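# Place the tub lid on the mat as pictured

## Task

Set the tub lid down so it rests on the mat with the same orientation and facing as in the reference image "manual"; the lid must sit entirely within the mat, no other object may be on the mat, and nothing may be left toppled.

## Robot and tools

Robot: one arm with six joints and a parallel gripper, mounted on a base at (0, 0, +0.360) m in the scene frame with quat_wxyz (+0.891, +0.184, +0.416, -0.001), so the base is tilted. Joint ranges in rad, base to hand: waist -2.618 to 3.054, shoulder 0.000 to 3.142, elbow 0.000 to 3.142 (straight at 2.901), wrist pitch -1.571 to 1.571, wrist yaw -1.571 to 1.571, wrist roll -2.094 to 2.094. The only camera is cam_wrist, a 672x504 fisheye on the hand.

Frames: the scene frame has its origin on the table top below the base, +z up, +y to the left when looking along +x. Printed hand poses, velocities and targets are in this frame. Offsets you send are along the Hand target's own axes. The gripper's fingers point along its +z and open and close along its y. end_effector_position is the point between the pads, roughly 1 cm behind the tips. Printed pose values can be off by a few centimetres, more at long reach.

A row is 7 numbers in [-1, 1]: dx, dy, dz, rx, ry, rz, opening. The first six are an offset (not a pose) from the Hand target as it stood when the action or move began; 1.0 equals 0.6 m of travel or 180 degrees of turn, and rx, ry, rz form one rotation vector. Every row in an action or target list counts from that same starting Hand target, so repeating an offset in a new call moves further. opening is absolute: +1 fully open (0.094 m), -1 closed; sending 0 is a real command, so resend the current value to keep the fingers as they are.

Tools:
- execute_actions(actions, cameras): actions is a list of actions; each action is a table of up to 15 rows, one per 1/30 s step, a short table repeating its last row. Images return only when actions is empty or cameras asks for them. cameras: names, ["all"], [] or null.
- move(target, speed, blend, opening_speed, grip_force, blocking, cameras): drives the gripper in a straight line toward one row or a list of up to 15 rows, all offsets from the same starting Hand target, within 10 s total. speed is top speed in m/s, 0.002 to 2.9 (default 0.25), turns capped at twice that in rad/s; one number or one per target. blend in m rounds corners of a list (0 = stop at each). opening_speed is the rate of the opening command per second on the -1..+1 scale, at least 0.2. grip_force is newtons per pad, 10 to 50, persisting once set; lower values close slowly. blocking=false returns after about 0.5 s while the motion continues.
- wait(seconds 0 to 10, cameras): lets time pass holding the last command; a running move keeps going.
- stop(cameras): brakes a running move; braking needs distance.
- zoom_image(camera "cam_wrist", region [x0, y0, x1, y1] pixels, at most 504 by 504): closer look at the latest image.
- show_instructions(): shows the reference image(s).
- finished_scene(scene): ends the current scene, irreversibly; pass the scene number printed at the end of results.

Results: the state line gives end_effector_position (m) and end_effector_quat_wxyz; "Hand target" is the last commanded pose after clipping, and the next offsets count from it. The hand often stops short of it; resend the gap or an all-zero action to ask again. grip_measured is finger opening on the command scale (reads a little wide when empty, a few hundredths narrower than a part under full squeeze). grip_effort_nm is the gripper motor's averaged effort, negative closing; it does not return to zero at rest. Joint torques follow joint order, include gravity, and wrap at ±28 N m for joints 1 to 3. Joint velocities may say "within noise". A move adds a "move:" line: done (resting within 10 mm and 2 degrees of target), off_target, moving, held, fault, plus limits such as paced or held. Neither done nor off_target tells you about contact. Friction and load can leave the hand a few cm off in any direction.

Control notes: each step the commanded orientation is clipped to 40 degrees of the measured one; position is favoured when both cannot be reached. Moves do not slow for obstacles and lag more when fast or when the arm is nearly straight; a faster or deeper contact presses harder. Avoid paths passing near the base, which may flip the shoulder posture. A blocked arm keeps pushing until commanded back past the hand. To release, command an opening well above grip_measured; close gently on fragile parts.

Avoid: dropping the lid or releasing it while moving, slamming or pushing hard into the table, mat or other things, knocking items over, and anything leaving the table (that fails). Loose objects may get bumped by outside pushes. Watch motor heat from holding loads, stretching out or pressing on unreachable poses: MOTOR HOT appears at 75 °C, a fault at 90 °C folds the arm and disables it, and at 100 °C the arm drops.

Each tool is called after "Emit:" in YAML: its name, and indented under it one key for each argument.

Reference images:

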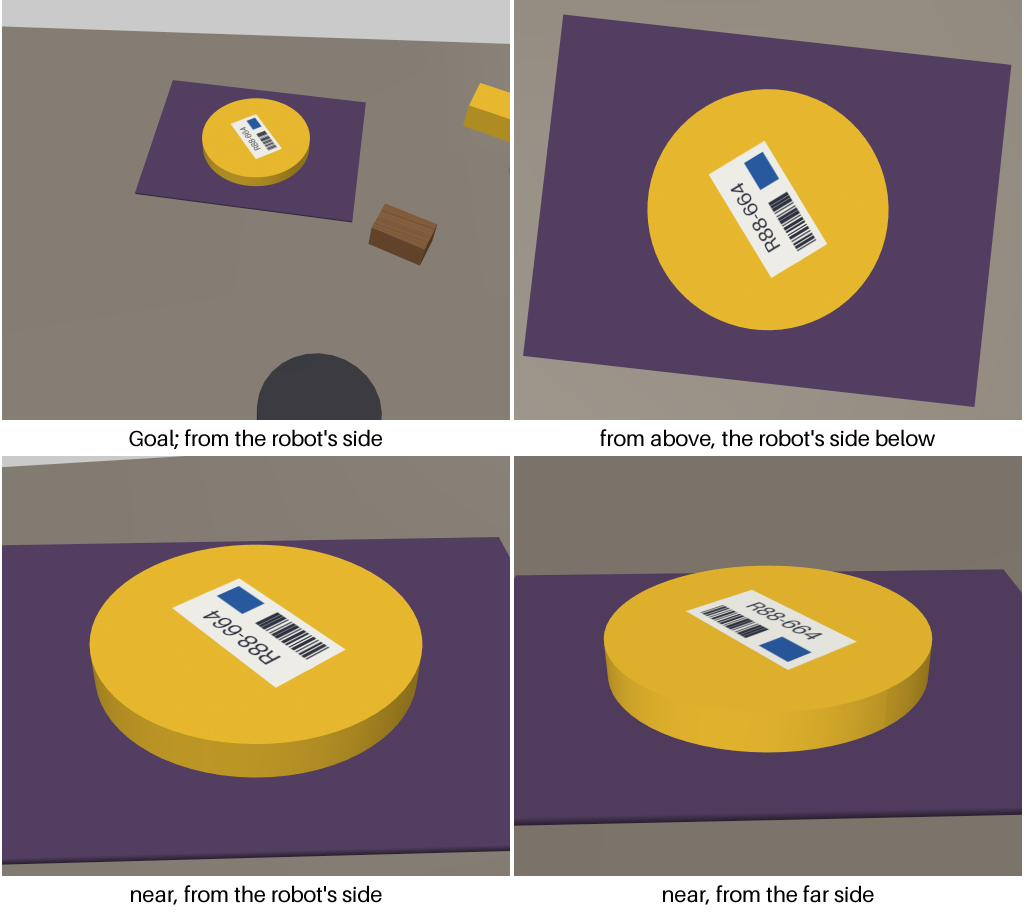

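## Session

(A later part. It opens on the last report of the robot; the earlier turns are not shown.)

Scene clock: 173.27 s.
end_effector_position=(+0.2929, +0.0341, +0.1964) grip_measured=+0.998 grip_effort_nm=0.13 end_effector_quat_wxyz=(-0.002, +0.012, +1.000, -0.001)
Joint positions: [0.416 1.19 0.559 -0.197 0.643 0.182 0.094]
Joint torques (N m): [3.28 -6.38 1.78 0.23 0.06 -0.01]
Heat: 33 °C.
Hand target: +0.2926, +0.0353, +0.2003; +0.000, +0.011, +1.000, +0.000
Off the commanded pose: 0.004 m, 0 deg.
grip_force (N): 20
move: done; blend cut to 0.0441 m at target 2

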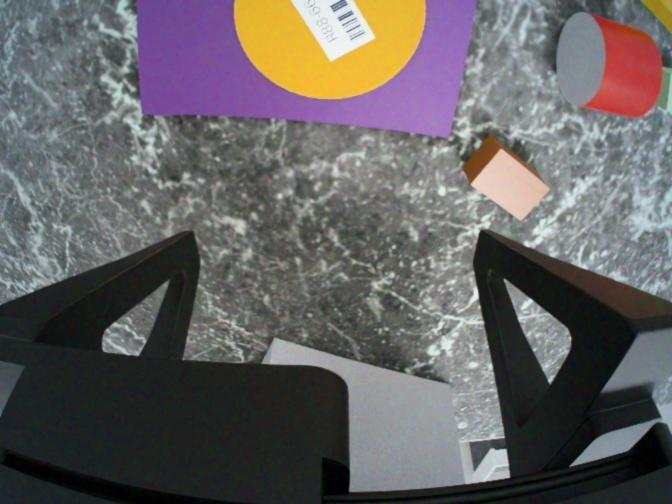

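Emit:
move:
  target: [-0.064,-0.245,0.192,0.238,-0.238,0.4578,1]
  speed: 0.35
  cameras: ["all"]

Scene clock: 178.20 s.
end_effector_position=(+0.3331, -0.1088, +0.0853) grip_measured=+0.998 grip_effort_nm=0.12 end_effector_quat_wxyz=(+0.325, +0.639, +0.622, -0.314)
Joint positions: [0.085 1.999 0.838 0.837 1.319 1.18 0.094]
Joint torques (N m): [2.59 -7.94 -0.27 0.69 0.63 0.06]
Heat: 32 °C.
Hand target: +0.3278, -0.1125, +0.0850; +0.322, +0.634, +0.621, -0.329
Off the commanded pose: 0.006 m, 2 deg.
grip_force (N): 20
move: done

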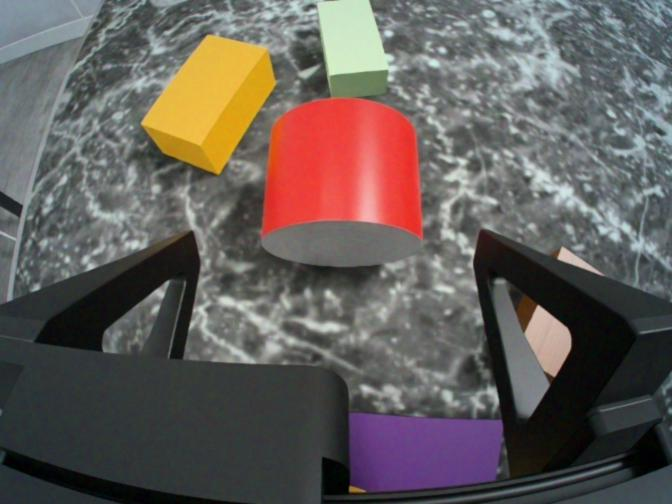

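Emit:
move:
  target: [0.02,0,0.124,0,0,0,1]
  speed: 0.15
  cameras: ["all"]

Emit:
move:
  target: [0,0,0,0,0,0,0.04]
  grip_force: 30
  opening_speed: 0.8
  cameras: ["all"]

Scene clock: 179.73 s.
end_effector_position=(+0.3350, -0.1689, +0.0398) grip_measured=+0.998 grip_effort_nm=0.12 end_effector_quat_wxyz=(+0.331, +0.641, +0.613, -0.322)
Joint positions: [-0.105 2.124 0.957 0.985 1.159 1.045 0.094]
Joint torques (N m): [1.99 -7.06 -0.49 1.09 0.4 -0.09]
Heat: 32 °C.
Hand target: +0.3268, -0.1663, +0.0324; +0.322, +0.634, +0.621, -0.329
Off the commanded pose: 0.011 m, 2 deg.
grip_force (N): 20
move: off_target

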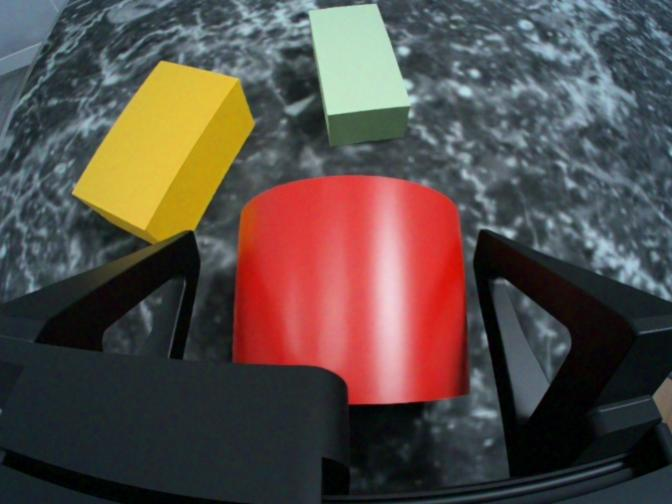

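Scene clock: 181.37 s.
end_effector_position=(+0.3352, -0.1688, +0.0397) grip_measured=+0.473 grip_effort_nm=-0.60 end_effector_quat_wxyz=(+0.331, +0.641, +0.613, -0.322)
Joint positions: [-0.105 2.124 0.957 0.986 1.158 1.044 0.069]
Joint torques (N m): [1.96 -6.97 -0.51 1.14 0.39 -0.11]
Heat: 32 °C.
Hand target: +0.3268, -0.1663, +0.0324; +0.322, +0.634, +0.621, -0.329
Off the commanded pose: 0.011 m, 2 deg.
grip_force (N): 30
move: off_target

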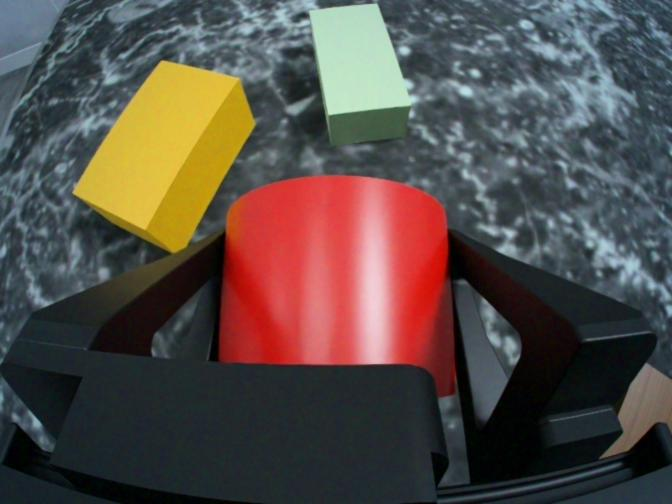

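Emit:
move:
  target:
    - [-0.0953,0,-0.067,0,0,0,0.04]
    - [-0.0838,0,-0.0835,0,0.5,0,0.04]
  speed: [0.15,0.3]
  blend: [0.01,0]
  cameras: ["all"]

Scene clock: 185.73 s.
end_effector_position=(+0.3329, -0.1573, +0.1043) grip_measured=+0.472 grip_effort_nm=-0.63 end_effector_quat_wxyz=(-0.194, +0.677, +0.679, +0.208)
Joint positions: [-0.719 1.704 1.254 -0.592 -0.706 0.781 0.069]
Joint torques (N m): [-2.43 -8.8 2.86 -0.69 -0.48 -0.11]
Heat: 32 °C.
Hand target: +0.3271, -0.1544, +0.1023; -0.211, +0.681, +0.667, +0.216
Off the commanded pose: 0.007 m, 3 deg.
grip_force (N): 30
move: off_target

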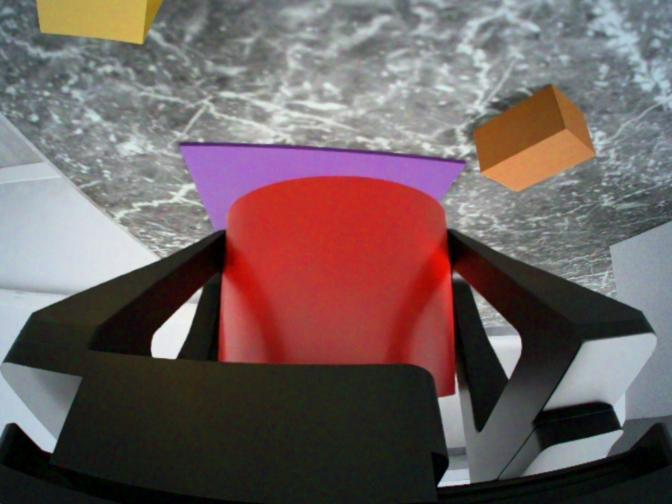

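Emit:
move:
  target: [-0.0646,0,0.093,0,0.012,0,0.04]
  speed: 0.2

Emit:
move:
  target: [-0.006,0,0.0082,0,0,0,0.04]
  speed: 0.04

Scene clock: 186.93 s.
end_effector_position=(+0.3273, -0.1607, +0.0361) grip_measured=+0.472 grip_effort_nm=-0.63 end_effector_quat_wxyz=(-0.213, +0.675, +0.673, +0.216)
Joint positions: [-0.699 1.97 1.429 -0.538 -0.716 0.781 0.069]
Joint torques (N m): [-1.44 -9.92 1.96 -0.53 -0.52 0.03]
Heat: 32 °C.
Hand target: +0.3270, -0.1538, +0.0344; -0.223, +0.677, +0.663, +0.228
Off the commanded pose: 0.007 m, 2 deg.
grip_force (N): 30
move: done

Scene clock: 187.73 s.
end_effector_position=(+0.3290, -0.1627, +0.0329) grip_measured=+0.472 grip_effort_nm=-0.63 end_effector_quat_wxyz=(-0.210, +0.675, +0.674, +0.216)
Joint positions: [-0.699 1.981 1.441 -0.531 -0.716 0.785 0.069]
Joint torques (N m): [-1.22 -9.24 2.09 -0.51 -0.5 0.03]
Heat: 32 °C.
Hand target: +0.3270, -0.1537, +0.0283; -0.224, +0.677, +0.663, +0.228
Off the commanded pose: 0.010 m, 2 deg.
grip_force (N): 30
move: done

Emit:
move:
  target: [-0.005,0,0.007,0,0,0,0.04]
  speed: 0.04
  cameras: ["all"]

Scene clock: 189.93 s.
end_effector_position=(+0.3293, -0.1615, +0.0279) grip_measured=+0.472 grip_effort_nm=-0.63 end_effector_quat_wxyz=(-0.211, +0.674, +0.673, +0.218)
Joint positions: [-0.694 1.998 1.454 -0.525 -0.716 0.788 0.069]
Joint torques (N m): [-1.46 -9.35 2.02 -0.45 -0.49 0.08]
Heat: 32 °C.
Hand target: +0.3271, -0.1536, +0.0232; -0.223, +0.677, +0.663, +0.229
Off the commanded pose: 0.010 m, 2 deg.
grip_force (N): 30
move: done

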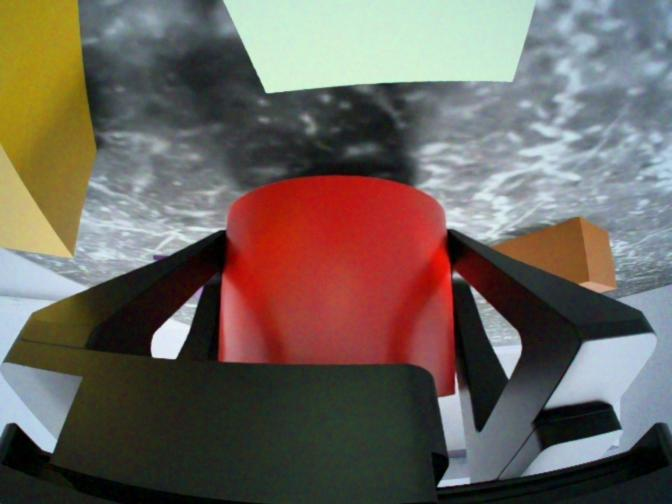

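Emit:
move:
  target: [-0.005,0,0.007,0,0,0,0.04]
  speed: 0.04

Emit:
move:
  target: [-0.0038,0,0.0054,0,0,0,0.04]
  speed: 0.04
  cameras: ["all"]

Scene clock: 190.80 s.
end_effector_position=(+0.3291, -0.1627, +0.0229) grip_measured=+0.472 grip_effort_nm=-0.63 end_effector_quat_wxyz=(-0.210, +0.675, +0.673, +0.217)
Joint positions: [-0.694 2.016 1.467 -0.518 -0.716 0.792 0.069]
Joint torques (N m): [-1.17 -9.26 2.09 -0.44 -0.46 0.05]
Heat: 32 °C.
Hand target: +0.3271, -0.1535, +0.0180; -0.223, +0.677, +0.663, +0.228
Off the commanded pose: 0.011 m, 2 deg.
grip_force (N): 30
move: off_target

Scene clock: 191.53 s.
end_effector_position=(+0.3299, -0.1613, +0.0190) grip_measured=+0.472 grip_effort_nm=-0.63 end_effector_quat_wxyz=(-0.211, +0.674, +0.673, +0.219)
Joint positions: [-0.689 2.029 1.477 -0.512 -0.716 0.794 0.069]
Joint torques (N m): [-1.42 -9.32 2.07 -0.48 -0.47 0.06]
Heat: 32 °C.
Hand target: +0.3271, -0.1533, +0.0140; -0.223, +0.677, +0.663, +0.229
Off the commanded pose: 0.010 m, 2 deg.
grip_force (N): 30
move: done

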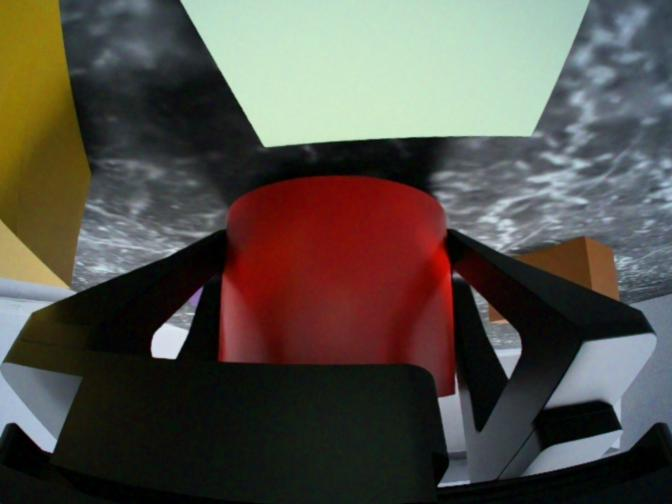

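Emit:
move:
  target: [0.046,0,0.0335,0,0,0,0.04]
  speed: 0.1

Emit:
move:
  target: [-0.0038,0,0.0054,0,0,0,0.04]
  speed: 0.04
  cameras: ["all"]

Scene clock: 192.67 s.
end_effector_position=(+0.3248, -0.1315, +0.0122) grip_measured=+0.472 grip_effort_nm=-0.63 end_effector_quat_wxyz=(-0.216, +0.677, +0.670, +0.214)
Joint positions: [-0.629 2.011 1.377 -0.398 -0.678 0.867 0.069]
Joint torques (N m): [-0.1 -11.08 -0.03 -0.32 -0.53 0.11]
Heat: 32 °C.
Hand target: +0.3277, -0.1193, +0.0147; -0.223, +0.677, +0.663, +0.228
Off the commanded pose: 0.013 m, 2 deg.
grip_force (N): 30
move: off_target

Scene clock: 193.37 s.
end_effector_position=(+0.3249, -0.1316, +0.0122) grip_measured=+0.472 grip_effort_nm=-0.63 end_effector_quat_wxyz=(-0.215, +0.677, +0.670, +0.214)
Joint positions: [-0.629 2.011 1.377 -0.397 -0.678 0.868 0.069]
Joint torques (N m): [0.02 -10.02 0.59 -0.25 -0.5 0.12]
Heat: 32 °C.
Hand target: +0.3277, -0.1191, +0.0107; -0.223, +0.677, +0.663, +0.228
Off the commanded pose: 0.013 m, 2 deg.
grip_force (N): 30
move: off_target

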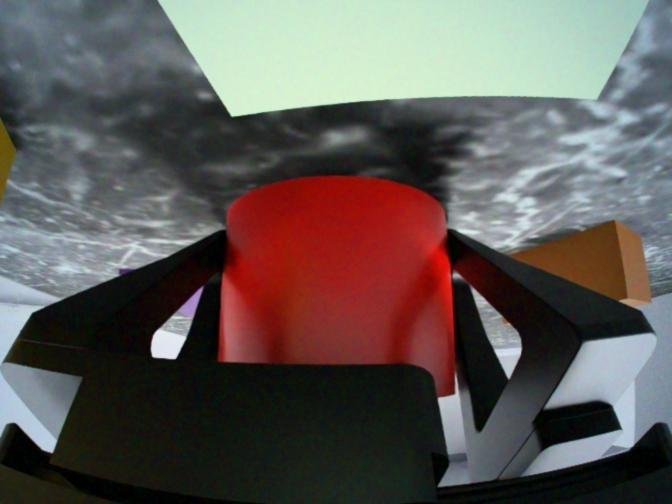

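Emit:
move:
  target:
    - [0,0,0,0,0,0,1]
    - [0,0,-0.08,0,0,0,1]
    - [0,0,-0.25,0,0,0,1]
  speed: [0.05,0.08,0.2]
  blend: [0,0.01,0]
  opening_speed: 0.6
  cameras: ["all"]

Scene clock: 197.40 s.
end_effector_position=(+0.3200, -0.2046, +0.1254) grip_measured=+0.998 grip_effort_nm=0.15 end_effector_quat_wxyz=(-0.233, +0.679, +0.659, +0.225)
Joint positions: [-0.876 1.829 1.51 -0.971 -0.805 0.547 0.094]
Joint torques (N m): [-3.45 -12.08 3.32 -0.79 -0.28 -0.12]
Heat: 33 °C.
Hand target: +0.3258, -0.2099, +0.1301; -0.223, +0.677, +0.663, +0.228
Off the commanded pose: 0.009 m, 1 deg.
grip_force (N): 30
move: done

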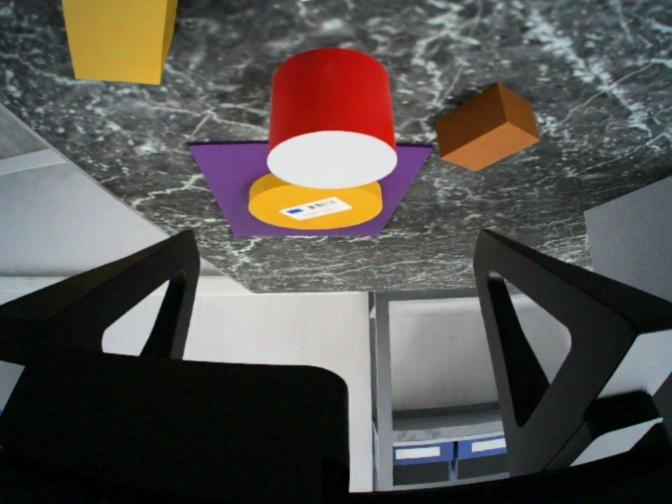

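Emit:
finished_scene:
  scene: 1

The scene is finished: the task was done.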